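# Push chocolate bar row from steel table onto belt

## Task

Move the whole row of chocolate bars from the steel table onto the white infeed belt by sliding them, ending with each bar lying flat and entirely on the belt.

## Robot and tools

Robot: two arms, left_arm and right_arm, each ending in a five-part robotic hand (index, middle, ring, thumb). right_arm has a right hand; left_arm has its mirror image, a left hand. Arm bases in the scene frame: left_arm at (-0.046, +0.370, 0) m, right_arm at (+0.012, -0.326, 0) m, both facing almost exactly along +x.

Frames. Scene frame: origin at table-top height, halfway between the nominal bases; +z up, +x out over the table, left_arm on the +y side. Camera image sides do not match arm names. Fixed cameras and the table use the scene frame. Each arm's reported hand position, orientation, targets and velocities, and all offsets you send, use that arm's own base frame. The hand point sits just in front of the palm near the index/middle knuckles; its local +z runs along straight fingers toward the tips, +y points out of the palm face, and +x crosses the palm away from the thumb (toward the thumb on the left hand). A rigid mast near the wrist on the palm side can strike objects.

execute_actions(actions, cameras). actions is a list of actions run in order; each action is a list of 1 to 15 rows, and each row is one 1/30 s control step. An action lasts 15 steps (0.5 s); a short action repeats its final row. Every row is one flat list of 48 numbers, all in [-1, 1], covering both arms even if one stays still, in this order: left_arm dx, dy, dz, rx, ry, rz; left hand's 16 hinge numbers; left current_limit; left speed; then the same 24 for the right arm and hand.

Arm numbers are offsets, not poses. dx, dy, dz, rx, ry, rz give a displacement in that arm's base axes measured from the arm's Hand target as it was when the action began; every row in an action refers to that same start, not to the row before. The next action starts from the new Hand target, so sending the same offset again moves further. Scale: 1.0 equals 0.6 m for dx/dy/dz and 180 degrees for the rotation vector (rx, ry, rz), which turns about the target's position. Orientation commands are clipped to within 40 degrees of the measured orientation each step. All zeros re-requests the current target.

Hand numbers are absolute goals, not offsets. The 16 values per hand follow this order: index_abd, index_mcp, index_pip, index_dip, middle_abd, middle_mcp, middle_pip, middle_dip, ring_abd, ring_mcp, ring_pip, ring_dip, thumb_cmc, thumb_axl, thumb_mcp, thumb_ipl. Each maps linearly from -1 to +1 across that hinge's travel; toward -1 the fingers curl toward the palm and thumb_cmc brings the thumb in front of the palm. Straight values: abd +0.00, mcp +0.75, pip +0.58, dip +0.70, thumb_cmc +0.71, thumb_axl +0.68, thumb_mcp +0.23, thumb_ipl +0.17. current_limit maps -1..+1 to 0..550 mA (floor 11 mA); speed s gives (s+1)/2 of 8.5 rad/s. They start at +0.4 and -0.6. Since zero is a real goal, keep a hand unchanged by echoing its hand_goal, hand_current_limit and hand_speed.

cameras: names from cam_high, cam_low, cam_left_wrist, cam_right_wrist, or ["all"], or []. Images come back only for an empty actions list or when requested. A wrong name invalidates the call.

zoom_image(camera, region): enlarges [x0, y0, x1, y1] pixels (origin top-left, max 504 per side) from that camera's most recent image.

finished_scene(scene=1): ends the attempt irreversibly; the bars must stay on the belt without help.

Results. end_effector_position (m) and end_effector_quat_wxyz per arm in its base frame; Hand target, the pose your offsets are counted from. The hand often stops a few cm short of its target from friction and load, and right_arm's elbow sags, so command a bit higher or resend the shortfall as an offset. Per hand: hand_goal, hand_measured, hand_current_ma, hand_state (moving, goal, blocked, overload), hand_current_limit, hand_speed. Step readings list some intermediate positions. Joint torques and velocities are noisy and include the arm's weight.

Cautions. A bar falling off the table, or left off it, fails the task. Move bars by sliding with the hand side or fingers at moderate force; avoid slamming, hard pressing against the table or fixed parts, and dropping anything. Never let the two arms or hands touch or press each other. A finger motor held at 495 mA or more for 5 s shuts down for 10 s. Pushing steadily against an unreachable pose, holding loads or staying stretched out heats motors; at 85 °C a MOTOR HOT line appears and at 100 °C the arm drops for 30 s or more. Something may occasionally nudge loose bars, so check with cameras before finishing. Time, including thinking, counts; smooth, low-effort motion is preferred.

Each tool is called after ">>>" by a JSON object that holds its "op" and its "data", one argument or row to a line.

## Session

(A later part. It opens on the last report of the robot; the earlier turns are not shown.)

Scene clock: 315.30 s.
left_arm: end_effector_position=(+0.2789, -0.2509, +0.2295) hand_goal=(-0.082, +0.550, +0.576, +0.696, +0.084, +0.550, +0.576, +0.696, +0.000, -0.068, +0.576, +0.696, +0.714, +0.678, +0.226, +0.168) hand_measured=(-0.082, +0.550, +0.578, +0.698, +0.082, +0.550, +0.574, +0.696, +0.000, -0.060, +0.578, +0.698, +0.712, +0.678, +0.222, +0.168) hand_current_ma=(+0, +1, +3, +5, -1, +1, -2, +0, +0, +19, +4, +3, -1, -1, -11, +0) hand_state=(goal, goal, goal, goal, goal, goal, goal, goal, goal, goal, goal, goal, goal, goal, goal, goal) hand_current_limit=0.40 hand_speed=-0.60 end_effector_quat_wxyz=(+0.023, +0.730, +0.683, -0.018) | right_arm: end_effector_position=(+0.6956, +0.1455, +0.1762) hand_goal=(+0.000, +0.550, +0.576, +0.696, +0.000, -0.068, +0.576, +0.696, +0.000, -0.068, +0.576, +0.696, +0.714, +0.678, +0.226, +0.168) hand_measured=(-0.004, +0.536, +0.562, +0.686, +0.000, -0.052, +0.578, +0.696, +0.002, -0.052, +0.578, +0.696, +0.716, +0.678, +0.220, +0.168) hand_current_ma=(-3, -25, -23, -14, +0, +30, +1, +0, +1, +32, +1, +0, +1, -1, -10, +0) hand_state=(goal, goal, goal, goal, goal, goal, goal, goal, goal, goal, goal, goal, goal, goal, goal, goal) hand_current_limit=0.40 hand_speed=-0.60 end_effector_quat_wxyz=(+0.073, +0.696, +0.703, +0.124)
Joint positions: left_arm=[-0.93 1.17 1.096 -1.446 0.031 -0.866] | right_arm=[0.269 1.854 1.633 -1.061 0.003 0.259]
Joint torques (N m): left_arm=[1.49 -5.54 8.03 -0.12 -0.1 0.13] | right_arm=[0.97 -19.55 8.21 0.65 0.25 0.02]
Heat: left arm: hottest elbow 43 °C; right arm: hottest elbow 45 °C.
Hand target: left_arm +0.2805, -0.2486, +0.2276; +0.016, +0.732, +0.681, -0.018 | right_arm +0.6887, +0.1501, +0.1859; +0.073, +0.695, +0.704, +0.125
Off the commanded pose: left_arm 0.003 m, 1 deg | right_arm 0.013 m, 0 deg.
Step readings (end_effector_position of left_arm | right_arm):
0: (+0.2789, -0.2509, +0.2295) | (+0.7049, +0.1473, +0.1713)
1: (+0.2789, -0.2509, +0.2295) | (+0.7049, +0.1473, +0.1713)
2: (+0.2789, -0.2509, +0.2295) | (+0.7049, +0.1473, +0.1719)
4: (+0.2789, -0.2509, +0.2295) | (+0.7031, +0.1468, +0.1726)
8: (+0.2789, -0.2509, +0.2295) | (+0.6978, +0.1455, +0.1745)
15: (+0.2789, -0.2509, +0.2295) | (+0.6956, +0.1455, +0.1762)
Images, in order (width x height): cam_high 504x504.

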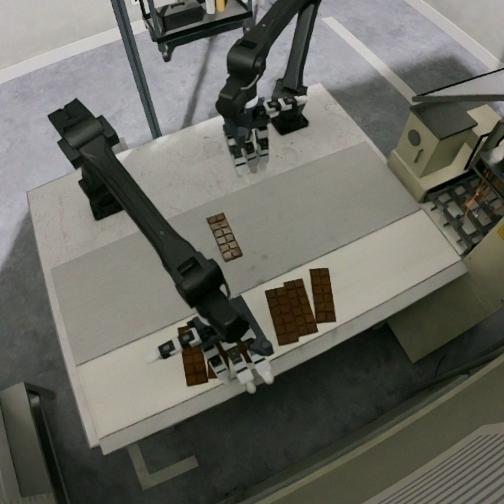

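>>> {"op": "execute_actions", "data": {
  "actions": [
    [[0,0,0,0,0,0,-0.083,0.549,0.576,0.696,0.083,0.549,0.576,0.696,0,-0.068,0.576,0.696,0.714,0.678,0.226,0.168,0.4,-0.6,-0.018,0,0.002,0,0,0,0,0.549,0.576,0.696,0,-0.068,0.576,0.696,0,-0.068,0.576,0.696,0.714,0.678,0.226,0.168,0.4,-0.6]]
  ],
  "cameras": ["cam_high"]
}}

>>> {"op": "zoom_image", "data": {
  "camera": "cam_high",
  "region": [180, 310, 280, 390]
}}

Scene clock: 316.77 s.
left_arm: end_effector_position=(+0.2789, -0.2509, +0.2295) hand_goal=(-0.082, +0.550, +0.576, +0.696, +0.084, +0.550, +0.576, +0.696, +0.000, -0.068, +0.576, +0.696, +0.714, +0.678, +0.226, +0.168) hand_measured=(-0.082, +0.550, +0.578, +0.698, +0.082, +0.550, +0.574, +0.696, +0.000, -0.060, +0.578, +0.698, +0.712, +0.678, +0.222, +0.168) hand_current_ma=(+0, +1, +3, +5, -1, +1, -2, +0, +0, +19, +4, +3, -1, -1, -11, +0) hand_state=(goal, goal, goal, goal, goal, goal, goal, goal, goal, goal, goal, goal, goal, goal, goal, goal) hand_current_limit=0.40 hand_speed=-0.60 end_effector_quat_wxyz=(+0.023, +0.730, +0.683, -0.018) | right_arm: end_effector_position=(+0.6832, +0.1457, +0.1756) hand_goal=(+0.000, +0.550, +0.576, +0.696, +0.000, -0.068, +0.576, +0.696, +0.000, -0.068, +0.576, +0.696, +0.714, +0.678, +0.226, +0.168) hand_measured=(-0.004, +0.540, +0.564, +0.688, +0.000, -0.052, +0.578, +0.696, +0.002, -0.052, +0.578, +0.696, +0.716, +0.678, +0.220, +0.168) hand_current_ma=(-3, -18, -18, -11, +0, +30, +1, +0, +1, +32, +1, +0, +1, -1, -10, +0) hand_state=(goal, goal, goal, goal, goal, goal, goal, goal, goal, goal, goal, goal, goal, goal, goal, goal) hand_current_limit=0.40 hand_speed=-0.60 end_effector_quat_wxyz=(+0.071, +0.695, +0.705, +0.120)
Joint positions: left_arm=[-0.93 1.17 1.096 -1.446 0.031 -0.866] | right_arm=[0.275 1.827 1.597 -1.061 0.005 0.259]
Joint torques (N m): left_arm=[1.49 -5.54 8.05 -0.1 -0.1 0.13] | right_arm=[0.79 -19.14 8.21 0.91 0.25 0.08]
Heat: left arm: hottest elbow 42 °C; right arm: hottest elbow 45 °C.
Hand target: left_arm +0.2805, -0.2486, +0.2276; +0.016, +0.732, +0.681, -0.018 | right_arm +0.6779, +0.1502, +0.1869; +0.073, +0.695, +0.704, +0.125
Off the commanded pose: left_arm 0.003 m, 1 deg | right_arm 0.013 m, 1 deg.
Step readings (end_effector_position of left_arm | right_arm):
0: (+0.2789, -0.2509, +0.2295) | (+0.6956, +0.1455, +0.1762)
1: (+0.2789, -0.2509, +0.2295) | (+0.6956, +0.1455, +0.1762)
2: (+0.2789, -0.2509, +0.2295) | (+0.6948, +0.1455, +0.1759)
4: (+0.2789, -0.2509, +0.2295) | (+0.6915, +0.1455, +0.1755)
8: (+0.2789, -0.2509, +0.2295) | (+0.6845, +0.1455, +0.1757)
15: (+0.2789, -0.2509, +0.2295) | (+0.6832, +0.1454, +0.1756)
Images, in order (width x height): cam_high 504x504.

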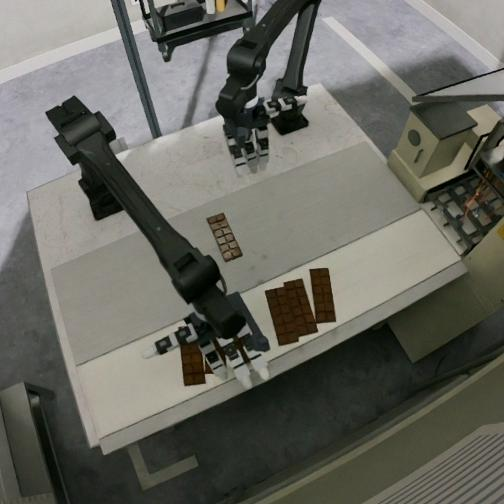

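Scaled by 5.040 from the camera's 504x504 image, which has a finer 720x720 frame.

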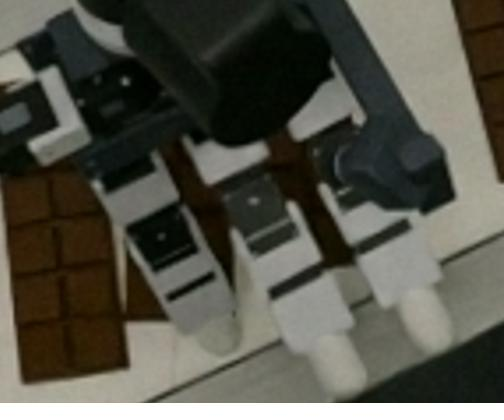

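>>> {"op": "execute_actions", "data": {
  "actions": [
    [[0,0,0,0,0,0,-0.083,0.549,0.576,0.696,0.083,0.549,0.576,0.696,0,-0.068,0.576,0.696,0.714,0.678,0.226,0.168,0.4,-0.6,0.03,0,0.15,0,0,0,0,0.549,0.576,0.696,0,-0.068,0.576,0.696,0,-0.068,0.576,0.696,0.714,0.678,0.226,0.168,0.4,-0.6]],
    [[0,0,0,0,0,0,-0.083,0.549,0.576,0.696,0.083,0.549,0.576,0.696,0,-0.068,0.576,0.696,0.714,0.678,0.226,0.168,0.4,-0.6,-0.25,0,0.04,0,0.09,0,0,0.549,0.576,0.696,0,-0.068,0.576,0.696,0,-0.068,0.576,0.696,0.714,0.678,0.226,0.168,0.4,-0.6]],
    [[0,0,0,0,0,0,-0.083,0.549,0.576,0.696,0.083,0.549,0.576,0.696,0,-0.068,0.576,0.696,0.714,0.678,0.226,0.168,0.4,-0.6,-0.3,0.03,0,0,0,0,0,-0.068,0.576,0.696,-0.083,0.549,0.576,0.696,0.083,0.549,0.576,0.696,0.714,0.678,0.226,0.168,0.4,-0.6]]
  ],
  "cameras": ["cam_high"]
}}

>>> {"op": "zoom_image", "data": {
  "camera": "cam_high",
  "region": [160, 280, 280, 400]
}}

>>> {"op": "zoom_image", "data": {
  "camera": "cam_high",
  "region": [240, 250, 350, 360]
}}

Scene clock: 320.07 s.
left_arm: end_effector_position=(+0.2789, -0.2509, +0.2295) hand_goal=(-0.082, +0.550, +0.576, +0.696, +0.084, +0.550, +0.576, +0.696, +0.000, -0.068, +0.576, +0.696, +0.714, +0.678, +0.226, +0.168) hand_measured=(-0.082, +0.550, +0.578, +0.698, +0.082, +0.550, +0.574, +0.696, +0.000, -0.060, +0.578, +0.698, +0.712, +0.678, +0.222, +0.168) hand_current_ma=(+0, +1, +3, +5, -1, +1, -2, +0, +0, +19, +4, +3, -1, -1, -11, +0) hand_state=(goal, goal, goal, goal, goal, goal, goal, goal, goal, goal, goal, goal, goal, goal, goal, goal) hand_current_limit=0.40 hand_speed=-0.60 end_effector_quat_wxyz=(+0.023, +0.730, +0.683, -0.018) | right_arm: end_effector_position=(+0.3691, +0.1665, +0.3024) hand_goal=(+0.000, -0.068, +0.576, +0.696, -0.082, +0.550, +0.576, +0.696, +0.084, +0.550, +0.576, +0.696, +0.714, +0.678, +0.226, +0.168) hand_measured=(-0.002, -0.054, +0.576, +0.694, -0.078, +0.550, +0.578, +0.696, +0.082, +0.550, +0.578, +0.696, +0.712, +0.678, +0.220, +0.168) hand_current_ma=(-1, +28, +0, -2, +3, -1, +1, +0, -2, -1, +1, +0, -1, -1, -10, +0) hand_state=(goal, goal, goal, goal, goal, goal, goal, goal, goal, goal, goal, goal, goal, goal, goal, goal) hand_current_limit=0.40 hand_speed=-0.60 end_effector_quat_wxyz=(-0.027, +0.704, +0.709, +0.032)
Joint positions: left_arm=[-0.93 1.17 1.096 -1.446 0.031 -0.866] | right_arm=[0.553 1.202 1.312 -1.631 -0.067 0.549]
Joint torques (N m): left_arm=[1.49 -5.54 8.03 -0.12 -0.1 0.13] | right_arm=[1.14 -7.06 8.42 0.31 0.23 0.1]
Heat: left arm: hottest elbow 42 °C; right arm: hottest elbow 45 °C.
Hand target: left_arm +0.2805, -0.2486, +0.2276; +0.016, +0.732, +0.681, -0.018 | right_arm +0.3659, +0.1681, +0.3012; -0.027, +0.706, +0.708, +0.026
Off the commanded pose: left_arm 0.003 m, 1 deg | right_arm 0.004 m, 1 deg.
Step readings (end_effector_position of left_arm | right_arm):
0: (+0.2789, -0.2509, +0.2295) | (+0.6832, +0.1457, +0.1756)
1: (+0.2789, -0.2509, +0.2295) | (+0.6830, +0.1456, +0.1757)
2: (+0.2789, -0.2509, +0.2295) | (+0.6814, +0.1452, +0.1760)
4: (+0.2789, -0.2509, +0.2295) | (+0.6758, +0.1436, +0.1798)
8: (+0.2789, -0.2509, +0.2295) | (+0.6773, +0.1440, +0.2079)
15: (+0.2789, -0.2509, +0.2295) | (+0.6869, +0.1467, +0.2510)
16: (+0.2789, -0.2509, +0.2295) | (+0.6862, +0.1467, +0.2520)
17: (+0.2789, -0.2509, +0.2295) | (+0.6793, +0.1466, +0.2504)
19: (+0.2789, -0.2509, +0.2295) | (+0.6545, +0.1447, +0.2457)
23: (+0.2789, -0.2509, +0.2295) | (+0.5936, +0.1445, +0.2566)
30: (+0.2789, -0.2509, +0.2295) | (+0.5533, +0.1517, +0.3090)
31: (+0.2789, -0.2509, +0.2295) | (+0.5508, +0.1513, +0.3111)
32: (+0.2789, -0.2509, +0.2295) | (+0.5429, +0.1530, +0.3090)
34: (+0.2789, -0.2509, +0.2295) | (+0.5134, +0.1491, +0.2940)
38: (+0.2789, -0.2509, +0.2295) | (+0.4306, +0.1586, +0.2689)
45: (+0.2789, -0.2509, +0.2295) | (+0.3748, +0.1718, +0.3020)
Images, in order (width x height): cam_high 504x504.

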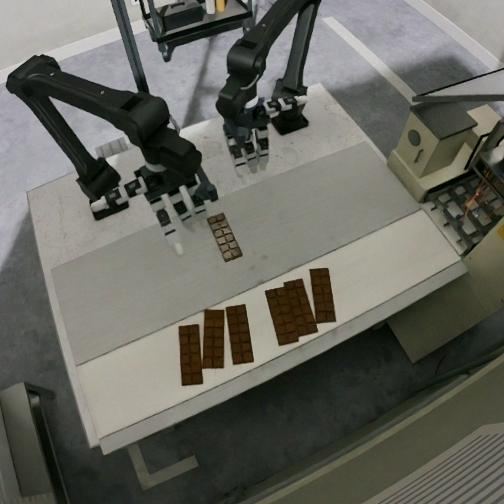

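Scaled by 4.200 from the camera's 504x504 image, which has a finer 720x720 frame.

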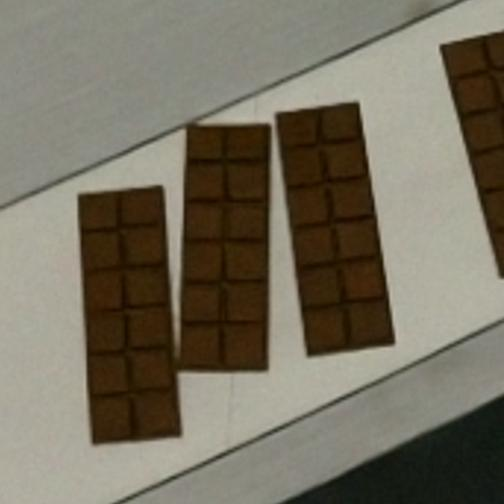

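Scaled by 4.582 from the camera's 504x504 image, which has a finer 720x720 frame.

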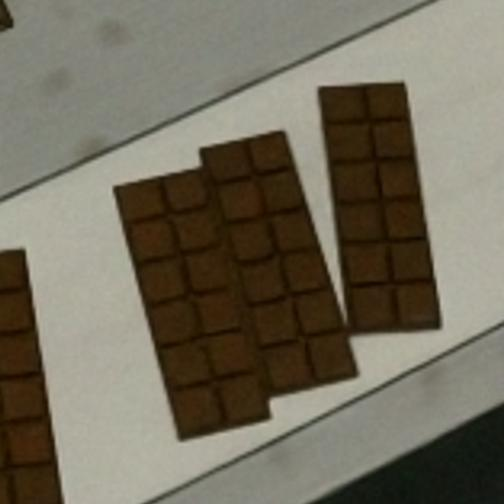

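>>> {"op": "execute_actions", "data": {
  "actions": [
    [[0.013,-0.15,0,0,0,0,-0.083,0.549,0.576,0.696,0.083,0.549,0.576,0.696,0,-0.068,0.576,0.696,0.714,0.678,0.226,0.168,0.4,-0.6,0.11,-0.027,-0.03,0,0,-0.122,0,-0.068,0.576,0.696,-0.083,0.549,0.576,0.696,0.083,0.549,0.576,0.696,0.714,0.678,0.226,0.168,0.4,-0.6]],
    [[0,-0.15,0.01,0,0,0,-0.083,0.549,0.576,0.696,0.083,0.549,0.576,0.696,0,-0.068,0.576,0.696,0.714,0.678,0.226,0.168,0.4,-0.6,0.11,-0.027,-0.06,0,0,0,0,-0.068,0.576,0.696,-0.083,0.549,0.576,0.696,0.083,0.549,0.576,0.696,0.714,0.678,0.226,0.168,0.4,-0.6]]
  ],
  "cameras": ["cam_high"]
}}

>>> {"op": "zoom_image", "data": {
  "camera": "cam_high",
  "region": [160, 150, 280, 270]
}}

>>> {"op": "zoom_image", "data": {
  "camera": "cam_high",
  "region": [160, 260, 280, 380]
}}

Scene clock: 326.63 s.
left_arm: end_effector_position=(+0.2795, -0.4207, +0.2163) hand_goal=(-0.082, +0.550, +0.576, +0.696, +0.084, +0.550, +0.576, +0.696, +0.000, -0.068, +0.576, +0.696, +0.714, +0.678, +0.226, +0.168) hand_measured=(-0.082, +0.550, +0.578, +0.698, +0.082, +0.550, +0.574, +0.696, +0.000, -0.060, +0.578, +0.698, +0.714, +0.678, +0.222, +0.168) hand_current_ma=(+0, +1, +3, +5, -1, +1, -2, +0, +0, +19, +4, +3, -1, -1, -11, +0) hand_state=(goal, goal, goal, goal, goal, goal, goal, goal, goal, goal, goal, goal, goal, goal, goal, goal) hand_current_limit=0.40 hand_speed=-0.60 end_effector_quat_wxyz=(+0.001, +0.740, +0.673, -0.014) | right_arm: end_effector_position=(+0.4813, +0.1258, +0.2178) hand_goal=(+0.000, -0.068, +0.576, +0.696, -0.082, +0.550, +0.576, +0.696, +0.084, +0.550, +0.576, +0.696, +0.714, +0.678, +0.226, +0.168) hand_measured=(-0.002, -0.056, +0.576, +0.694, -0.078, +0.550, +0.578, +0.696, +0.082, +0.552, +0.578, +0.696, +0.714, +0.678, +0.220, +0.168) hand_current_ma=(-1, +23, +0, -2, +3, +1, +1, +0, -2, +1, +1, +0, +0, -1, -10, +0) hand_state=(goal, goal, goal, goal, goal, goal, goal, goal, goal, goal, goal, goal, goal, goal, goal, goal) hand_current_limit=0.40 hand_speed=-0.60 end_effector_quat_wxyz=(-0.028, +0.832, +0.554, -0.007)
Joint positions: left_arm=[-1.143 1.582 1.47 -1.449 0.026 -1.048] | right_arm=[0.392 1.533 1.424 -1.486 -0.052 0.788]
Joint torques (N m): left_arm=[1.08 -10.99 11.41 -0.25 -0.25 -0.18] | right_arm=[0.62 -13.27 12.31 0.75 0.11 -0.12]
Heat: left arm: hottest elbow 43 °C; right arm: hottest elbow 44 °C.
Hand target: left_arm +0.2883, -0.4285, +0.2337; +0.016, +0.732, +0.681, -0.018 | right_arm +0.4980, +0.1357, +0.2471; -0.021, +0.827, +0.560, +0.030
Off the commanded pose: left_arm 0.021 m, 2 deg | right_arm 0.035 m, 4 deg.
Step readings (end_effector_position of left_arm | right_arm):
0: (+0.2789, -0.2509, +0.2295) | (+0.3691, +0.1664, +0.3024)
1: (+0.2790, -0.2510, +0.2292) | (+0.3691, +0.1662, +0.3020)
2: (+0.2782, -0.2528, +0.2282) | (+0.3697, +0.1649, +0.3002)
4: (+0.2780, -0.2644, +0.2249) | (+0.3760, +0.1618, +0.2942)
8: (+0.2764, -0.3085, +0.2124) | (+0.4028, +0.1551, +0.2683)
15: (+0.2763, -0.3268, +0.2006) | (+0.4157, +0.1483, +0.2427)
16: (+0.2771, -0.3278, +0.2026) | (+0.4162, +0.1481, +0.2440)
17: (+0.2780, -0.3309, +0.2049) | (+0.4194, +0.1463, +0.2462)
19: (+0.2825, -0.3486, +0.2144) | (+0.4312, +0.1451, +0.2497)
23: (+0.2833, -0.3992, +0.2264) | (+0.4650, +0.1327, +0.2433)
30: (+0.2785, -0.4203, +0.2129) | (+0.4791, +0.1245, +0.2157)
Images, in order (width x height): cam_high 504x504.

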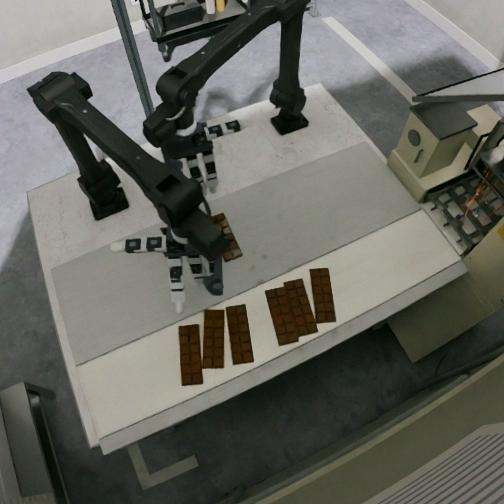

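Scaled by 4.200 from the camera's 504x504 image, which has a finer 720x720 frame.

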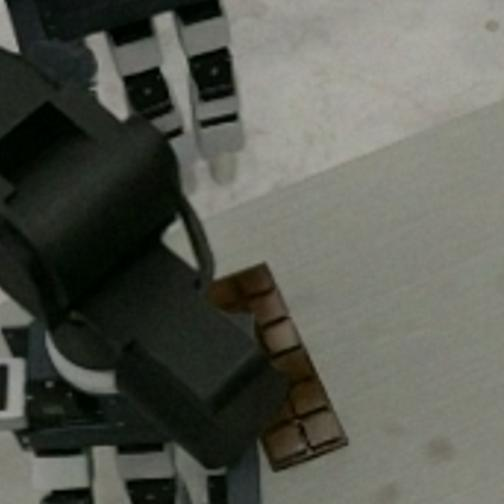

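Scaled by 4.200 from the camera's 504x504 image, which has a finer 720x720 frame.

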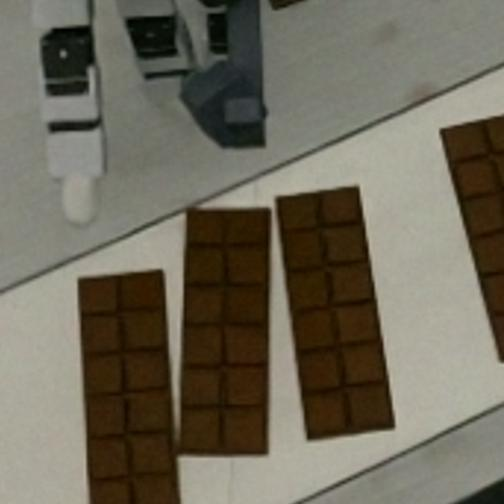

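>>> {"op": "execute_actions", "data": {
  "actions": [
    [[0.003,-0.01,-0.122,0,0,0,-0.083,0.549,0.576,0.696,0.083,0.549,0.576,0.696,0,-0.068,0.576,0.696,0.714,0.678,0.226,0.168,0.4,-0.6,0,0,-0.135,0,0,0,0,-0.068,0.576,0.696,-0.083,0.549,0.576,0.696,0.083,0.549,0.576,0.696,0.714,0.678,0.226,0.168,0.4,-0.6]]
  ],
  "cameras": ["cam_high"]
}}

>>> {"op": "zoom_image", "data": {
  "camera": "cam_high",
  "region": [160, 150, 280, 270]
}}

>>> {"op": "zoom_image", "data": {
  "camera": "cam_high",
  "region": [160, 260, 280, 380]
}}

Scene clock: 328.67 s.
left_arm: end_effector_position=(+0.2852, -0.4330, +0.1571) hand_goal=(-0.082, +0.550, +0.576, +0.696, +0.084, +0.550, +0.576, +0.696, +0.000, -0.068, +0.576, +0.696, +0.714, +0.678, +0.226, +0.168) hand_measured=(-0.082, +0.550, +0.578, +0.698, +0.082, +0.550, +0.574, +0.696, +0.000, -0.060, +0.578, +0.698, +0.714, +0.678, +0.222, +0.168) hand_current_ma=(+0, +1, +3, +5, -1, +1, -2, +0, +0, +19, +4, +3, -1, -1, -11, +0) hand_state=(goal, goal, goal, goal, goal, goal, goal, goal, goal, goal, goal, goal, goal, goal, goal, goal) hand_current_limit=0.40 hand_speed=-0.60 end_effector_quat_wxyz=(+0.007, +0.738, +0.674, -0.016) | right_arm: end_effector_position=(+0.4931, +0.1311, +0.1595) hand_goal=(+0.000, -0.068, +0.576, +0.696, -0.082, +0.550, +0.576, +0.696, +0.084, +0.550, +0.576, +0.696, +0.714, +0.678, +0.226, +0.168) hand_measured=(-0.002, -0.056, +0.576, +0.694, -0.078, +0.552, +0.578, +0.696, +0.082, +0.552, +0.578, +0.696, +0.714, +0.678, +0.220, +0.168) hand_current_ma=(-1, +22, +0, -2, +4, +3, +2, +0, -2, +1, +1, +0, +0, -1, -10, +0) hand_state=(goal, goal, goal, goal, goal, goal, goal, goal, goal, goal, goal, goal, goal, goal, goal, goal) hand_current_limit=0.40 hand_speed=-0.60 end_effector_quat_wxyz=(-0.024, +0.832, +0.555, +0.017)
Joint positions: left_arm=[-1.143 1.637 1.379 -1.289 0.026 -1.053] | right_arm=[0.392 1.564 1.299 -1.282 -0.053 0.787]
Joint torques (N m): left_arm=[1.26 -11.87 8.02 0.62 -0.26 -0.17] | right_arm=[0.56 -13.39 8.29 1.05 0.16 -0.12]
Heat: left arm: hottest elbow 43 °C; right arm: hottest elbow 44 °C.
Hand target: left_arm +0.2901, -0.4345, +0.1604; +0.016, +0.732, +0.681, -0.018 | right_arm +0.4980, +0.1357, +0.1661; -0.021, +0.828, +0.560, +0.031
Off the commanded pose: left_arm 0.006 m, 2 deg | right_arm 0.009 m, 2 deg.
Step readings (end_effector_position of left_arm | right_arm):
0: (+0.2795, -0.4207, +0.2163) | (+0.4813, +0.1258, +0.2178)
1: (+0.2795, -0.4207, +0.2163) | (+0.4816, +0.1259, +0.2179)
2: (+0.2801, -0.4220, +0.2156) | (+0.4836, +0.1268, +0.2174)
4: (+0.2829, -0.4281, +0.2108) | (+0.4917, +0.1303, +0.2112)
8: (+0.2843, -0.4310, +0.1847) | (+0.4923, +0.1307, +0.1832)
15: (+0.2848, -0.4321, +0.1570) | (+0.4909, +0.1301, +0.1588)
Images, in order (width x height): cam_high 504x504.

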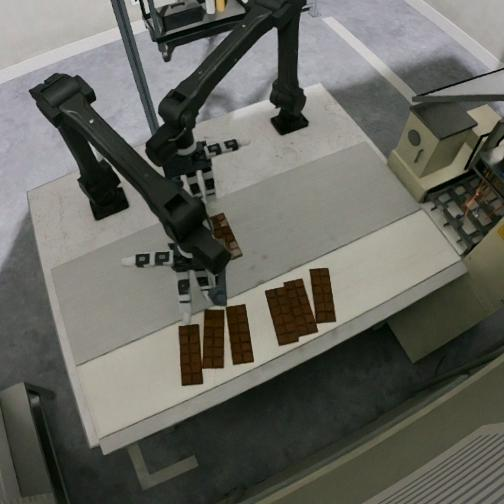

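Scaled by 4.200 from the camera's 504x504 image, which has a finer 720x720 frame.

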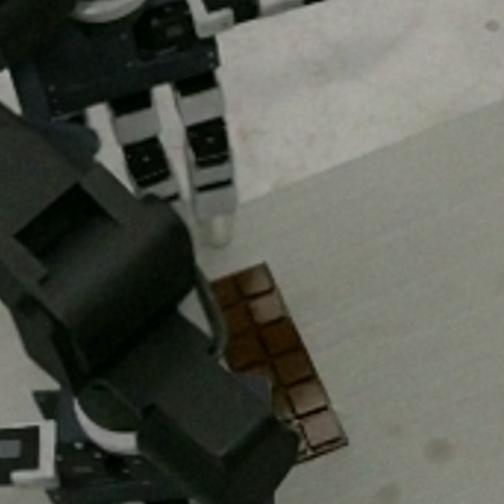

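Scaled by 4.200 from the camera's 504x504 image, which has a finer 720x720 frame.

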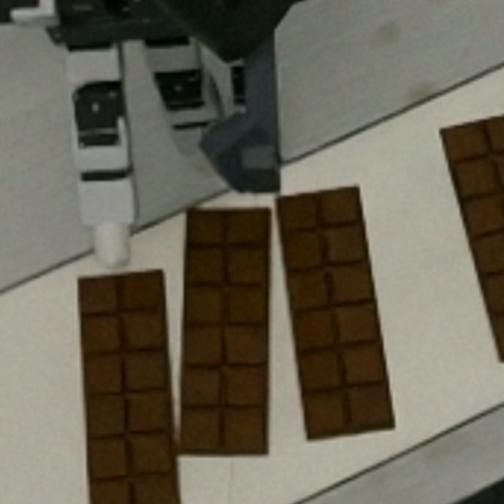

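>>> {"op": "execute_actions", "data": {
  "actions": [
    [[0.055,-0.005,0.012,0,0,0,-0.083,0.549,0.576,0.696,0.083,0.549,0.576,0.696,0,-0.068,0.576,0.696,0.714,0.678,0.226,0.168,0.4,-0.6,0.05,-0.014,0.014,0,0,0,0,-0.068,0.576,0.696,-0.083,0.549,0.576,0.696,0.083,0.549,0.576,0.696,0.714,0.678,0.226,0.168,0.4,-0.6]]
  ],
  "cameras": ["cam_high"]
}}

>>> {"op": "zoom_image", "data": {
  "camera": "cam_high",
  "region": [160, 150, 280, 270]
}}

>>> {"op": "zoom_image", "data": {
  "camera": "cam_high",
  "region": [160, 260, 280, 380]
}}

Scene clock: 330.60 s.
left_arm: end_effector_position=(+0.3160, -0.4220, +0.1555) hand_goal=(-0.082, +0.550, +0.576, +0.696, +0.084, +0.550, +0.576, +0.696, +0.000, -0.068, +0.576, +0.696, +0.714, +0.678, +0.226, +0.168) hand_measured=(-0.082, +0.550, +0.578, +0.698, +0.082, +0.552, +0.576, +0.696, +0.000, -0.060, +0.578, +0.698, +0.714, +0.678, +0.222, +0.168) hand_current_ma=(+0, +1, +3, +5, -1, +3, +0, +0, +0, +19, +4, +3, -1, -1, -11, +0) hand_state=(goal, goal, goal, goal, goal, goal, goal, goal, goal, goal, goal, goal, goal, goal, goal, goal) hand_current_limit=0.40 hand_speed=-0.60 end_effector_quat_wxyz=(+0.005, +0.726, +0.688, -0.014) | right_arm: end_effector_position=(+0.5110, +0.1258, +0.1590) hand_goal=(+0.000, -0.068, +0.576, +0.696, -0.082, +0.550, +0.576, +0.696, +0.084, +0.550, +0.576, +0.696, +0.714, +0.678, +0.226, +0.168) hand_measured=(-0.002, -0.056, +0.576, +0.694, -0.082, +0.552, +0.580, +0.698, +0.082, +0.552, +0.578, +0.696, +0.714, +0.678, +0.220, +0.168) hand_current_ma=(-1, +22, +0, -2, +0, +3, +3, +3, -2, +1, +1, +0, +0, -1, -10, +0) hand_state=(goal, goal, goal, goal, goal, goal, goal, goal, goal, goal, goal, goal, goal, goal, goal, goal) hand_current_limit=0.40 hand_speed=-0.60 end_effector_quat_wxyz=(-0.026, +0.828, +0.560, +0.016)
Joint positions: left_arm=[-1.08 1.66 1.403 -1.298 0.025 -1.026] | right_arm=[0.365 1.601 1.343 -1.294 -0.057 0.748]
Joint torques (N m): left_arm=[0.62 -11.16 11.26 -0.25 -0.15 0.15] | right_arm=[-0.44 -12.04 11.81 0.25 0.24 -0.13]
Heat: left arm: hottest elbow 43 °C; right arm: hottest elbow 44 °C.
Hand target: left_arm +0.3231, -0.4377, +0.1675; +0.016, +0.732, +0.681, -0.018 | right_arm +0.5280, +0.1274, +0.1746; -0.021, +0.827, +0.560, +0.031
Off the commanded pose: left_arm 0.021 m, 2 deg | right_arm 0.023 m, 2 deg.
Step readings (end_effector_position of left_arm | right_arm):
0: (+0.2852, -0.4330, +0.1571) | (+0.4931, +0.1311, +0.1595)
1: (+0.2852, -0.4330, +0.1571) | (+0.4932, +0.1311, +0.1595)
2: (+0.2867, -0.4320, +0.1571) | (+0.4934, +0.1311, +0.1593)
4: (+0.2900, -0.4302, +0.1567) | (+0.4949, +0.1308, +0.1585)
8: (+0.3043, -0.4247, +0.1555) | (+0.5044, +0.1279, +0.1590)
15: (+0.3159, -0.4216, +0.1550) | (+0.5105, +0.1255, +0.1592)
Images, in order (width x height): cam_high 504x504.

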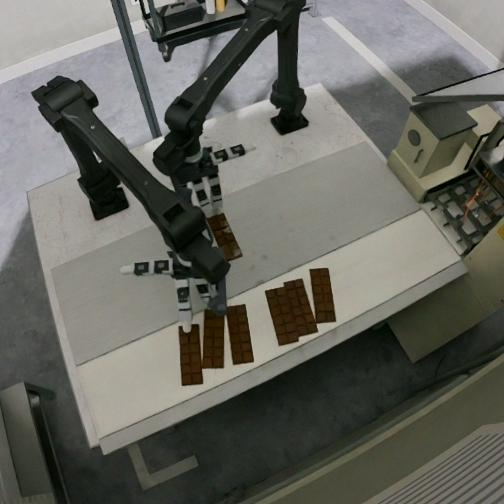

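Scaled by 4.200 from the camera's 504x504 image, which has a finer 720x720 frame.

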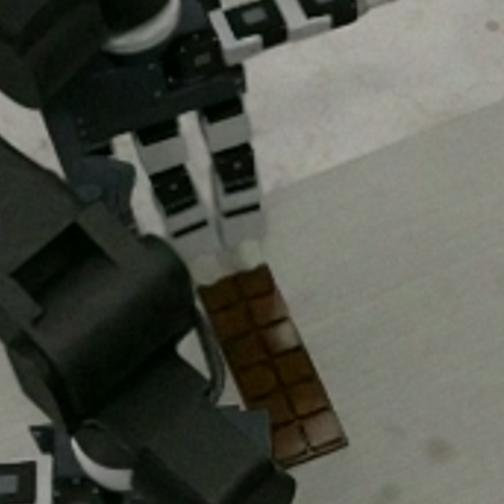

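Scaled by 4.200 from the camera's 504x504 image, which has a finer 720x720 frame.

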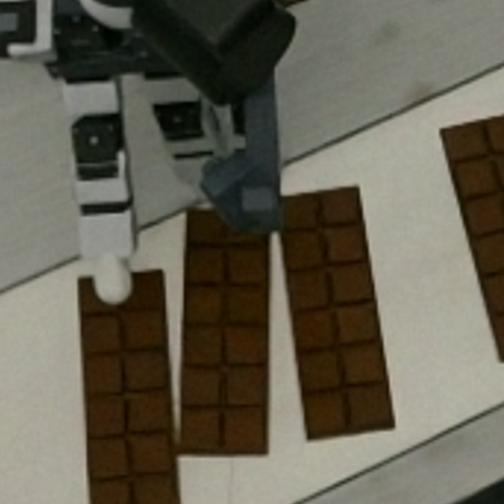

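>>> {"op": "execute_actions", "data": {
  "actions": [
    [[0.055,-0.012,0.006,0,0,0,-0.083,0.549,0.576,0.696,0.083,0.549,0.576,0.696,0,-0.068,0.576,0.696,0.714,0.678,0.226,0.168,0.4,-0.6,0.044,-0.022,0.012,0,0,0,0,-0.068,0.576,0.696,-0.083,0.549,0.576,0.696,0.083,0.549,0.576,0.696,0.714,0.678,0.226,0.168,0.4,-0.6]]
  ],
  "cameras": ["cam_high"]
}}

>>> {"op": "zoom_image", "data": {
  "camera": "cam_high",
  "region": [160, 170, 280, 290]
}}

>>> {"op": "zoom_image", "data": {
  "camera": "cam_high",
  "region": [160, 280, 280, 400]
}}

Scene clock: 332.47 s.
left_arm: end_effector_position=(+0.3477, -0.4305, +0.1589) hand_goal=(-0.082, +0.550, +0.576, +0.696, +0.084, +0.550, +0.576, +0.696, +0.000, -0.068, +0.576, +0.696, +0.714, +0.678, +0.226, +0.168) hand_measured=(-0.082, +0.550, +0.578, +0.698, +0.082, +0.552, +0.576, +0.696, +0.000, -0.060, +0.578, +0.698, +0.714, +0.678, +0.222, +0.168) hand_current_ma=(+0, +1, +3, +5, -1, +3, +0, +0, +0, +19, +4, +3, -1, -1, -11, +0) hand_state=(goal, goal, goal, goal, goal, goal, goal, goal, goal, goal, goal, goal, goal, goal, goal, goal) hand_current_limit=0.40 hand_speed=-0.60 end_effector_quat_wxyz=(+0.004, +0.727, +0.687, -0.014) | right_arm: end_effector_position=(+0.5373, +0.1109, +0.1619) hand_goal=(+0.000, -0.068, +0.576, +0.696, -0.082, +0.550, +0.576, +0.696, +0.084, +0.550, +0.576, +0.696, +0.714, +0.678, +0.226, +0.168) hand_measured=(-0.002, -0.056, +0.576, +0.694, -0.082, +0.554, +0.580, +0.700, +0.082, +0.552, +0.578, +0.696, +0.714, +0.678, +0.220, +0.168) hand_current_ma=(-1, +22, +0, -2, +0, +4, +4, +3, -2, +2, +1, +0, +0, -1, -10, +0) hand_state=(goal, goal, goal, goal, goal, goal, goal, goal, goal, goal, goal, goal, goal, goal, goal, goal) hand_current_limit=0.40 hand_speed=-0.60 end_effector_quat_wxyz=(-0.026, +0.830, +0.558, +0.012)
Joint positions: left_arm=[-1.033 1.716 1.485 -1.326 0.026 -0.977] | right_arm=[0.318 1.655 1.418 -1.325 -0.058 0.705]
Joint torques (N m): left_arm=[0.85 -12.1 11.32 -0.23 -0.11 0.13] | right_arm=[-0.15 -13.57 12.29 0.16 0.18 -0.12]
Heat: left arm: hottest elbow 43 °C; right arm: hottest elbow 45 °C.
Hand target: left_arm +0.3560, -0.4448, +0.1710; +0.016, +0.732, +0.681, -0.018 | right_arm +0.5544, +0.1141, +0.1816; -0.021, +0.828, +0.560, +0.030
Off the commanded pose: left_arm 0.021 m, 2 deg | right_arm 0.026 m, 2 deg.
Step readings (end_effector_position of left_arm | right_arm):
0: (+0.3160, -0.4220, +0.1555) | (+0.5110, +0.1258, +0.1590)
1: (+0.3161, -0.4222, +0.1558) | (+0.5112, +0.1257, +0.1593)
2: (+0.3169, -0.4225, +0.1561) | (+0.5121, +0.1245, +0.1596)
4: (+0.3213, -0.4264, +0.1579) | (+0.5172, +0.1228, +0.1606)
8: (+0.3372, -0.4335, +0.1604) | (+0.5315, +0.1165, +0.1617)
15: (+0.3474, -0.4298, +0.1582) | (+0.5369, +0.1106, +0.1621)
Images, in order (width x height): cam_high 504x504.

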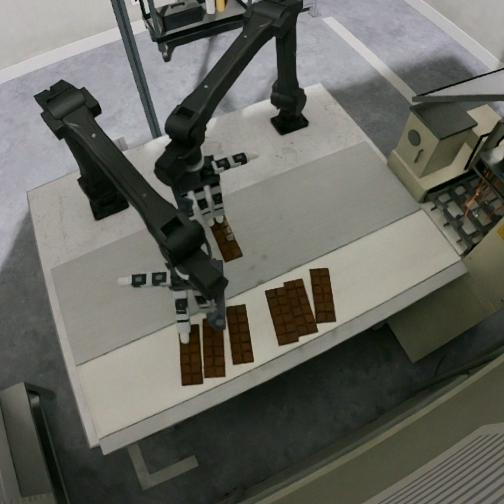

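Scaled by 4.200 from the camera's 504x504 image, which has a finer 720x720 frame.

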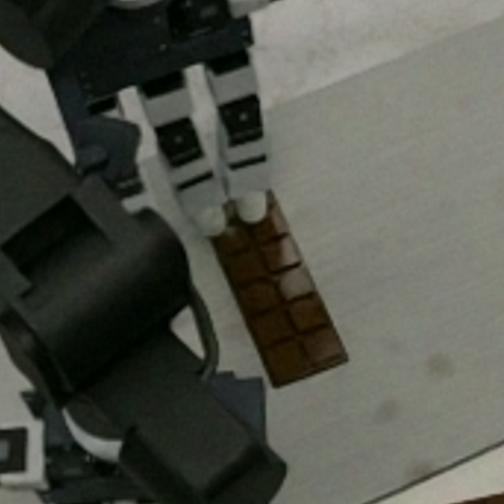

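Scaled by 4.200 from the camera's 504x504 image, which has a finer 720x720 frame.

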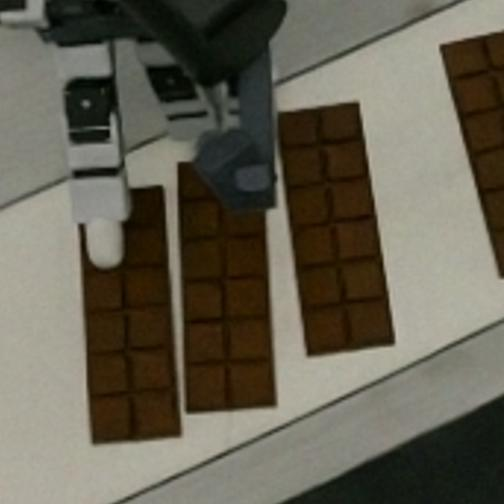

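>>> {"op": "execute_actions", "data": {
  "actions": [
    [[-0.095,0.01,-0.005,0,0,0,-0.083,0.549,0.576,0.696,0.083,0.549,0.576,0.696,0,-0.068,0.576,0.696,0.714,0.678,0.226,0.168,0.4,-0.6,-0.06,0,0.06,0,0,0,0,-0.068,0.576,0.696,-0.083,0.549,0.576,0.696,0.083,0.549,0.576,0.696,0.714,0.678,0.226,0.168,0.4,-0.6]],
    [[0,0,-0.03,0,0,0,-0.083,0.549,0.576,0.696,0.083,0.549,0.576,0.696,0,-0.068,0.576,0.696,0.714,0.678,0.226,0.168,0.4,-0.6,-0.15,-0.05,0.1,0,0,0.06,0,-0.068,0.576,0.696,-0.083,0.549,0.576,0.696,0.083,0.549,0.576,0.696,0.714,0.678,0.226,0.168,0.4,-0.6]]
  ],
  "cameras": ["cam_high"]
}}

>>> {"op": "zoom_image", "data": {
  "camera": "cam_high",
  "region": [160, 170, 280, 290]
}}

>>> {"op": "zoom_image", "data": {
  "camera": "cam_high",
  "region": [160, 280, 280, 400]
}}

Scene clock: 335.43 s.
left_arm: end_effector_position=(+0.2955, -0.4392, +0.1467) hand_goal=(-0.082, +0.550, +0.576, +0.696, +0.084, +0.550, +0.576, +0.696, +0.000, -0.068, +0.576, +0.696, +0.714, +0.678, +0.226, +0.168) hand_measured=(-0.082, +0.550, +0.578, +0.698, +0.082, +0.550, +0.574, +0.696, +0.000, -0.060, +0.578, +0.698, +0.714, +0.678, +0.222, +0.168) hand_current_ma=(+0, +1, +3, +5, -1, +0, -3, -1, +0, +19, +4, +3, -1, -1, -11, +0) hand_state=(goal, goal, goal, goal, goal, goal, goal, goal, goal, goal, goal, goal, goal, goal, goal, goal) hand_current_limit=0.40 hand_speed=-0.60 end_effector_quat_wxyz=(+0.008, +0.739, +0.674, -0.016) | right_arm: end_effector_position=(+0.4274, +0.0874, +0.2728) hand_goal=(+0.000, -0.068, +0.576, +0.696, -0.082, +0.550, +0.576, +0.696, +0.084, +0.550, +0.576, +0.696, +0.714, +0.678, +0.226, +0.168) hand_measured=(-0.002, -0.056, +0.576, +0.694, -0.082, +0.552, +0.578, +0.698, +0.082, +0.552, +0.578, +0.696, +0.714, +0.678, +0.220, +0.168) hand_current_ma=(-1, +21, +0, -2, +0, +1, +2, +3, -2, +1, +1, +0, -1, -1, -10, +0) hand_state=(goal, goal, goal, goal, goal, goal, goal, goal, goal, goal, goal, goal, goal, goal, goal, goal) hand_current_limit=0.40 hand_speed=-0.60 end_effector_quat_wxyz=(-0.024, +0.772, +0.635, +0.028)
Joint positions: left_arm=[-1.13 1.669 1.39 -1.268 0.026 -1.038] | right_arm=[0.318 1.284 1.307 -1.559 -0.064 0.513]
Joint torques (N m): left_arm=[1.14 -12.63 7.61 0.64 -0.26 -0.19] | right_arm=[-0.56 -8.41 9.22 0.24 0.06 -0.13]
Heat: left arm: hottest elbow 43 °C; right arm: hottest elbow 44 °C.
Hand target: left_arm +0.2991, -0.4387, +0.1501; +0.016, +0.732, +0.681, -0.018 | right_arm +0.4283, +0.0841, +0.2776; -0.024, +0.771, +0.636, +0.028
Off the commanded pose: left_arm 0.005 m, 2 deg | right_arm 0.006 m, 0 deg.
Step readings (end_effector_position of left_arm | right_arm):
0: (+0.3476, -0.4306, +0.1589) | (+0.5372, +0.1109, +0.1619)
1: (+0.3476, -0.4306, +0.1589) | (+0.5371, +0.1108, +0.1619)
2: (+0.3461, -0.4317, +0.1589) | (+0.5358, +0.1104, +0.1620)
4: (+0.3410, -0.4324, +0.1580) | (+0.5314, +0.1089, +0.1641)
8: (+0.3158, -0.4334, +0.1546) | (+0.5221, +0.1071, +0.1813)
15: (+0.2958, -0.4411, +0.1588) | (+0.5149, +0.1078, +0.2055)
16: (+0.2959, -0.4409, +0.1591) | (+0.5144, +0.1079, +0.2056)
17: (+0.2962, -0.4413, +0.1587) | (+0.5107, +0.1071, +0.2059)
19: (+0.2964, -0.4416, +0.1555) | (+0.4954, +0.1038, +0.2074)
23: (+0.2953, -0.4389, +0.1483) | (+0.4481, +0.0910, +0.2345)
30: (+0.2954, -0.4391, +0.1467) | (+0.4237, +0.0852, +0.2843)
Images, in order (width x height): cam_high 504x504.

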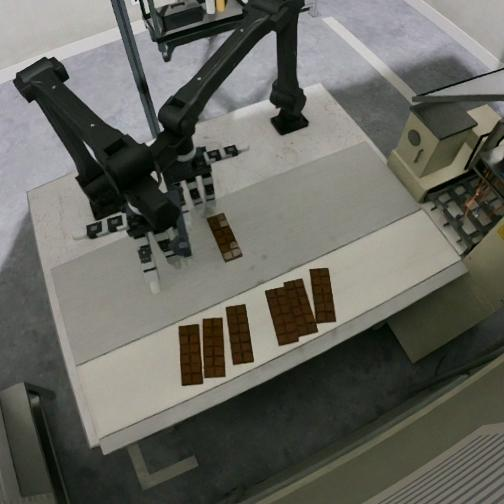

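Scaled by 4.200 from the camera's 504x504 image, which has a finer 720x720 frame.

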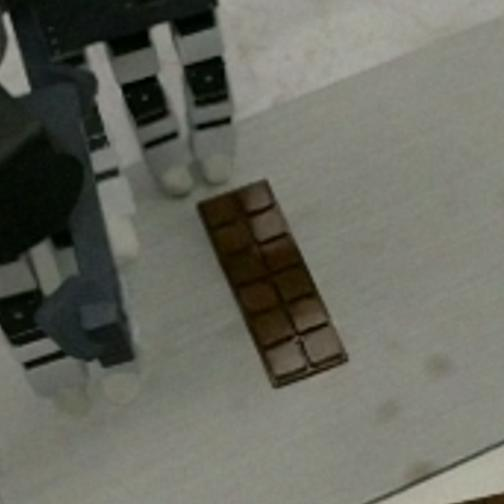

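Scaled by 4.200 from the camera's 504x504 image, which has a finer 720x720 frame.

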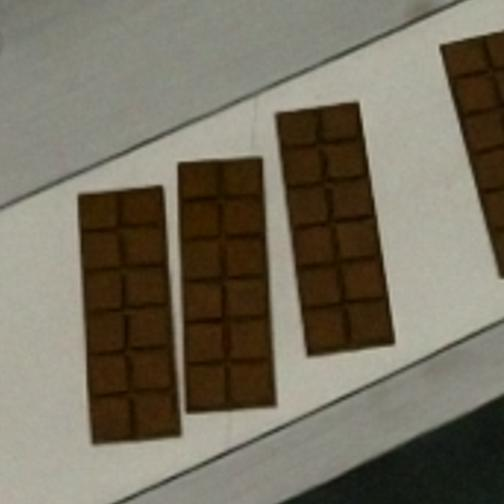

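>>> {"op": "execute_actions", "data": {
  "actions": [
    [[0.055,0,0.014,0,0,0,-0.083,0.549,0.576,0.696,0.083,0.549,0.576,0.696,0,-0.068,0.576,0.696,0.714,0.678,0.226,0.168,0.4,-0.6,-0.2,-0.22,0.02,0,0,0,0,-0.068,0.576,0.696,-0.083,0.549,0.576,0.696,0.083,0.549,0.576,0.696,0.714,0.678,0.226,0.168,0.4,-0.6]]
  ],
  "cameras": ["cam_high"]
}}

>>> {"op": "zoom_image", "data": {
  "camera": "cam_high",
  "region": [160, 170, 280, 290]
}}

Scene clock: 337.77 s.
left_arm: end_effector_position=(+0.3241, -0.4236, +0.1466) hand_goal=(-0.082, +0.550, +0.576, +0.696, +0.084, +0.550, +0.576, +0.696, +0.000, -0.068, +0.576, +0.696, +0.714, +0.678, +0.226, +0.168) hand_measured=(-0.084, +0.552, +0.578, +0.698, +0.084, +0.554, +0.576, +0.696, +0.000, -0.060, +0.578, +0.698, +0.714, +0.678, +0.222, +0.168) hand_current_ma=(-1, +4, +3, +5, -1, +7, +1, -1, +0, +19, +4, +3, -1, -1, -11, +0) hand_state=(goal, goal, goal, goal, goal, goal, goal, goal, goal, goal, goal, goal, goal, goal, goal, goal) hand_current_limit=0.40 hand_speed=-0.60 end_effector_quat_wxyz=(+0.004, +0.726, +0.687, -0.015) | right_arm: end_effector_position=(+0.3100, -0.0460, +0.2910) hand_goal=(+0.000, -0.068, +0.576, +0.696, -0.082, +0.550, +0.576, +0.696, +0.084, +0.550, +0.576, +0.696, +0.714, +0.678, +0.226, +0.168) hand_measured=(-0.002, -0.058, +0.576, +0.694, -0.082, +0.550, +0.578, +0.698, +0.082, +0.550, +0.576, +0.696, +0.712, +0.678, +0.220, +0.168) hand_current_ma=(-1, +15, +0, -2, +0, +0, +2, +3, -1, +0, +1, +0, -1, -1, -10, +0) hand_state=(goal, goal, goal, goal, goal, goal, goal, goal, goal, goal, goal, goal, goal, goal, goal, goal) hand_current_limit=0.40 hand_speed=-0.60 end_effector_quat_wxyz=(-0.007, +0.775, +0.631, +0.040)
Joint positions: left_arm=[-1.066 1.678 1.403 -1.279 0.027 -1.011] | right_arm=[-0.076 0.91 1.081 -1.693 -0.066 0.129]
Joint torques (N m): left_arm=[0.79 -11.34 11.22 -0.24 -0.19 0.12] | right_arm=[-0.62 -2.43 8.34 0.29 -0.03 -0.13]
Heat: left arm: hottest elbow 43 °C; right arm: hottest elbow 44 °C.
Hand target: left_arm +0.3321, -0.4387, +0.1584; +0.016, +0.732, +0.681, -0.018 | right_arm +0.3083, -0.0480, +0.2896; -0.024, +0.771, +0.636, +0.028
Off the commanded pose: left_arm 0.021 m, 2 deg | right_arm 0.003 m, 2 deg.
joint sent to its limit (right arm) — joint 4 (wrist pitch), lower limit. The joint targets still meet the commanded pose.
Step readings (end_effector_position of left_arm | right_arm):
0: (+0.2955, -0.4392, +0.1467) | (+0.4275, +0.0874, +0.2728)
1: (+0.2955, -0.4392, +0.1467) | (+0.4271, +0.0869, +0.2724)
2: (+0.2970, -0.4382, +0.1467) | (+0.4229, +0.0830, +0.2699)
4: (+0.3001, -0.4363, +0.1467) | (+0.4041, +0.0611, +0.2611)
8: (+0.3128, -0.4274, +0.1468) | (+0.3410, -0.0110, +0.2582)
15: (+0.3239, -0.4231, +0.1471) | (+0.3059, -0.0458, +0.2936)
Images, in order (width x height): cam_high 504x504.

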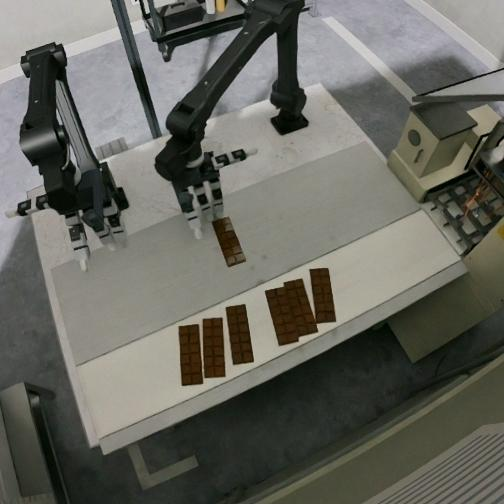

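Scaled by 4.200 from the camera's 504x504 image, which has a finer 720x720 frame.

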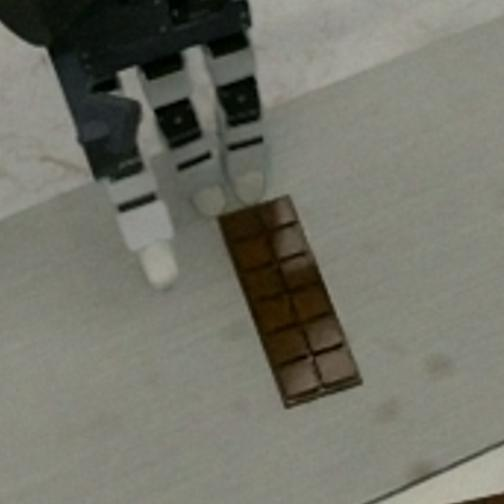

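>>> {"op": "execute_actions", "data": {
  "actions": [
    [[0.055,0,0.005,0,0,0,-0.083,0.549,0.576,0.696,0.083,0.549,0.576,0.696,0,-0.068,0.576,0.696,0.714,0.678,0.226,0.168,0.4,-0.6,0,0,0,0,0,0,0,-0.068,0.576,0.696,-0.083,0.549,0.576,0.696,0.083,0.549,0.576,0.696,0.714,0.678,0.226,0.168,0.4,-0.6]]
  ],
  "cameras": ["cam_high"]
}}

>>> {"op": "zoom_image", "data": {
  "camera": "cam_high",
  "region": [170, 180, 290, 300]
}}

Scene clock: 340.87 s.
left_arm: end_effector_position=(+0.3558, -0.4248, +0.1500) hand_goal=(-0.082, +0.550, +0.576, +0.696, +0.084, +0.550, +0.576, +0.696, +0.000, -0.068, +0.576, +0.696, +0.714, +0.678, +0.226, +0.168) hand_measured=(-0.084, +0.554, +0.578, +0.698, +0.084, +0.554, +0.578, +0.696, +0.000, -0.060, +0.578, +0.698, +0.714, +0.678, +0.222, +0.168) hand_current_ma=(-1, +7, +4, +5, -1, +8, +2, +0, +0, +19, +4, +3, -1, -1, -11, +0) hand_state=(goal, goal, goal, goal, goal, goal, goal, goal, goal, goal, goal, goal, goal, goal, goal, goal) hand_current_limit=0.40 hand_speed=-0.60 end_effector_quat_wxyz=(+0.005, +0.727, +0.687, -0.015) | right_arm: end_effector_position=(+0.3104, -0.0460, +0.2910) hand_goal=(+0.000, -0.068, +0.576, +0.696, -0.082, +0.550, +0.576, +0.696, +0.084, +0.550, +0.576, +0.696, +0.714, +0.678, +0.226, +0.168) hand_measured=(-0.002, -0.058, +0.576, +0.694, -0.082, +0.550, +0.578, +0.698, +0.082, +0.550, +0.576, +0.696, +0.712, +0.678, +0.220, +0.168) hand_current_ma=(-1, +15, +0, -2, +0, +0, +2, +3, -1, +0, +1, +0, -1, -1, -10, +0) hand_state=(goal, goal, goal, goal, goal, goal, goal, goal, goal, goal, goal, goal, goal, goal, goal, goal) hand_current_limit=0.40 hand_speed=-0.60 end_effector_quat_wxyz=(-0.008, +0.772, +0.635, +0.041)
Joint positions: left_arm=[-1.013 1.719 1.465 -1.302 0.028 -0.957] | right_arm=[-0.081 0.91 1.081 -1.693 -0.069 0.115]
Joint torques (N m): left_arm=[0.97 -11.34 11.3 -0.21 -0.15 0.15] | right_arm=[-0.56 -2.2 8.38 0.29 -0.03 -0.14]
Heat: left arm: hottest elbow 43 °C; right arm: hottest elbow 44 °C.
Hand target: left_arm +0.3651, -0.4389, +0.1615; +0.016, +0.732, +0.681, -0.018 | right_arm +0.3083, -0.0479, +0.2896; -0.024, +0.771, +0.636, +0.028
Off the commanded pose: left_arm 0.020 m, 2 deg | right_arm 0.003 m, 2 deg.
joint sent to its limit (right arm) — joint 4 (wrist pitch), lower limit. The joint targets still meet the commanded pose.
Step readings (end_effector_position of left_arm | right_arm):
0: (+0.3241, -0.4236, +0.1466) | (+0.3101, -0.0459, +0.2910)
1: (+0.3241, -0.4238, +0.1468) | (+0.3101, -0.0459, +0.2910)
2: (+0.3252, -0.4239, +0.1471) | (+0.3101, -0.0459, +0.2910)
4: (+0.3291, -0.4262, +0.1484) | (+0.3101, -0.0462, +0.2910)
8: (+0.3448, -0.4281, +0.1504) | (+0.3102, -0.0464, +0.2910)
15: (+0.3556, -0.4241, +0.1502) | (+0.3104, -0.0461, +0.2910)
Images, in order (width x height): cam_high 504x504.

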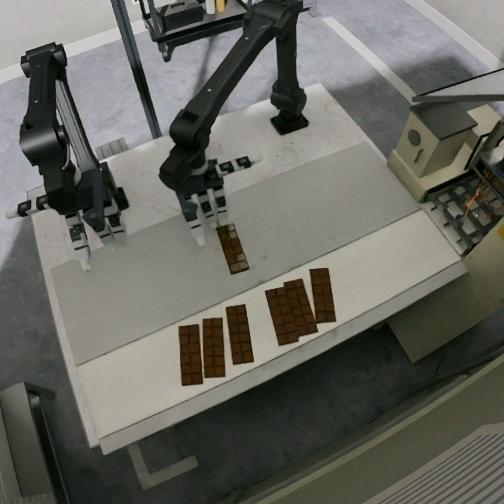

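Scaled by 4.200 from the camera's 504x504 image, which has a finer 720x720 frame.

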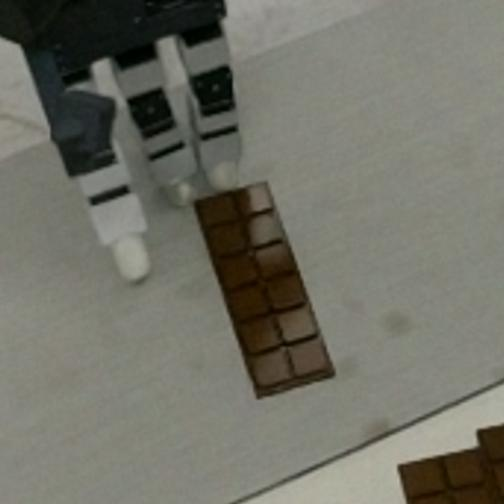

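>>> {"op": "execute_actions", "data": {
  "actions": [
    [[-0.035,0,-0.01,0,0,0,-0.083,0.549,0.576,0.696,0.083,0.549,0.576,0.696,0,-0.068,0.576,0.696,0.714,0.678,0.226,0.168,0.4,-0.6,0,0,0,0,0,0,0,-0.068,0.576,0.696,-0.083,0.549,0.576,0.696,0.083,0.549,0.576,0.696,0.714,0.678,0.226,0.168,0.4,-0.6],[-0.035,0,-0.01,0,0,0,-0.083,0.549,0.576,0.696,0.083,0.549,0.576,0.696,0,-0.068,0.576,0.696,0.714,0.678,0.226,0.168,0.4,-0.6,0,0,0,0,0,0,0,-0.068,0.576,0.696,-0.083,0.549,0.576,0.696,0.083,0.549,0.576,0.696,0.714,0.678,0.226,0.168,0.4,-0.6],[-0.035,0,-0.01,0,0,0,-0.083,0.549,0.576,0.696,0.083,0.549,0.576,0.696,0,-0.068,0.576,0.696,0.714,0.678,0.226,0.168,0.4,-0.6,0,0,0,0,0,0,0,-0.068,0.576,0.696,-0.083,0.549,0.576,0.696,0.083,0.549,0.576,0.696,0.714,0.678,0.226,0.168,0.4,-0.6],[-0.035,0,-0.01,0,0,0,-0.083,0.549,0.576,0.696,0.083,0.549,0.576,0.696,0,-0.068,0.576,0.696,0.714,0.678,0.226,0.168,0.4,-0.6,0,0,0,0,0,0,0,-0.068,0.576,0.696,-0.083,0.549,0.576,0.696,0.083,0.549,0.576,0.696,0.714,0.678,0.226,0.168,0.4,-0.6],[-0.035,0.025,-0.01,0,0,0,-0.083,0.549,0.576,0.696,0.083,0.549,0.576,0.696,0,-0.068,0.576,0.696,0.714,0.678,0.226,0.168,0.4,-0.6,0,0,0,0,0,0,0,-0.068,0.576,0.696,-0.083,0.549,0.576,0.696,0.083,0.549,0.576,0.696,0.714,0.678,0.226,0.168,0.4,-0.6]]
  ],
  "cameras": ["cam_high"]
}}

>>> {"op": "zoom_image", "data": {
  "camera": "cam_high",
  "region": [170, 180, 290, 300]
}}

Scene clock: 343.83 s.
left_arm: end_effector_position=(+0.3449, -0.4208, +0.1459) hand_goal=(-0.082, +0.550, +0.576, +0.696, +0.084, +0.550, +0.576, +0.696, +0.000, -0.068, +0.576, +0.696, +0.714, +0.678, +0.226, +0.168) hand_measured=(-0.084, +0.550, +0.576, +0.698, +0.080, +0.548, +0.574, +0.694, +0.000, -0.060, +0.578, +0.698, +0.714, +0.678, +0.222, +0.168) hand_current_ma=(-3, +0, +0, +2, -6, -2, -2, -1, +0, +19, +4, +3, -1, -1, -11, +0) hand_state=(goal, goal, goal, goal, goal, goal, goal, goal, goal, goal, goal, goal, goal, goal, goal, goal) hand_current_limit=0.40 hand_speed=-0.60 end_effector_quat_wxyz=(+0.002, +0.731, +0.682, -0.015) | right_arm: end_effector_position=(+0.3104, -0.0460, +0.2910) hand_goal=(+0.000, -0.068, +0.576, +0.696, -0.082, +0.550, +0.576, +0.696, +0.084, +0.550, +0.576, +0.696, +0.714, +0.678, +0.226, +0.168) hand_measured=(-0.002, -0.058, +0.576, +0.694, -0.082, +0.550, +0.578, +0.698, +0.082, +0.550, +0.576, +0.696, +0.712, +0.678, +0.220, +0.168) hand_current_ma=(-1, +15, +0, -2, +0, +0, +2, +3, -1, +0, +1, +0, -1, -1, -10, +0) hand_state=(goal, goal, goal, goal, goal, goal, goal, goal, goal, goal, goal, goal, goal, goal, goal, goal) hand_current_limit=0.40 hand_speed=-0.60 end_effector_quat_wxyz=(-0.008, +0.772, +0.635, +0.041)
Joint positions: left_arm=[-1.026 1.699 1.429 -1.29 0.029 -0.956] | right_arm=[-0.081 0.91 1.081 -1.693 -0.069 0.114]
Joint torques (N m): left_arm=[0.5 -13.86 7.51 0.61 -0.18 -0.08] | right_arm=[-0.73 -2.49 8.44 0.34 -0.02 -0.13]
Heat: left arm: hottest elbow 43 °C; right arm: hottest elbow 44 °C.
Hand target: left_arm +0.3441, -0.4238, +0.1557; +0.016, +0.732, +0.681, -0.018 | right_arm +0.3084, -0.0479, +0.2896; -0.024, +0.771, +0.636, +0.028
Off the commanded pose: left_arm 0.010 m, 2 deg | right_arm 0.003 m, 2 deg.
joint sent to its limit (right arm) — joint 4 (wrist pitch), lower limit. The joint targets still meet the commanded pose.
Step readings (end_effector_position of left_arm | right_arm):
0: (+0.3558, -0.4248, +0.1500) | (+0.3104, -0.0460, +0.2910)
1: (+0.3558, -0.4248, +0.1500) | (+0.3104, -0.0460, +0.2910)
2: (+0.3558, -0.4248, +0.1500) | (+0.3104, -0.0460, +0.2910)
4: (+0.3541, -0.4263, +0.1500) | (+0.3104, -0.0460, +0.2910)
8: (+0.3510, -0.4273, +0.1482) | (+0.3104, -0.0460, +0.2910)
15: (+0.3453, -0.4215, +0.1465) | (+0.3104, -0.0460, +0.2910)
Images, in order (width x height): cam_high 504x504.

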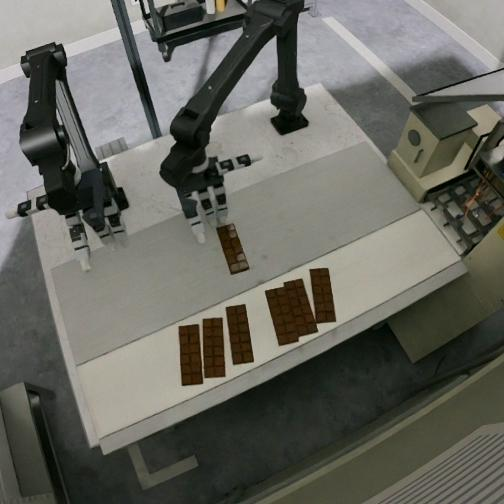

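Scaled by 4.200 from the camera's 504x504 image, which has a finer 720x720 frame.

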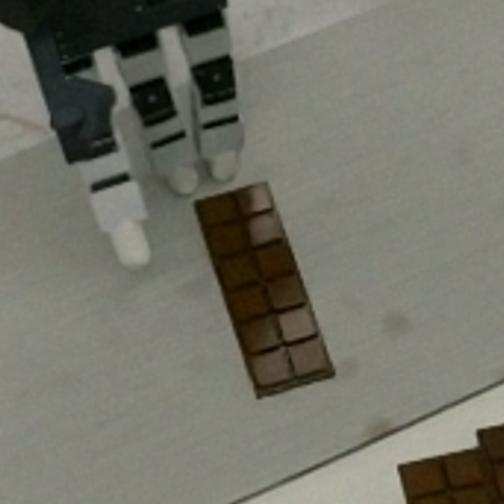

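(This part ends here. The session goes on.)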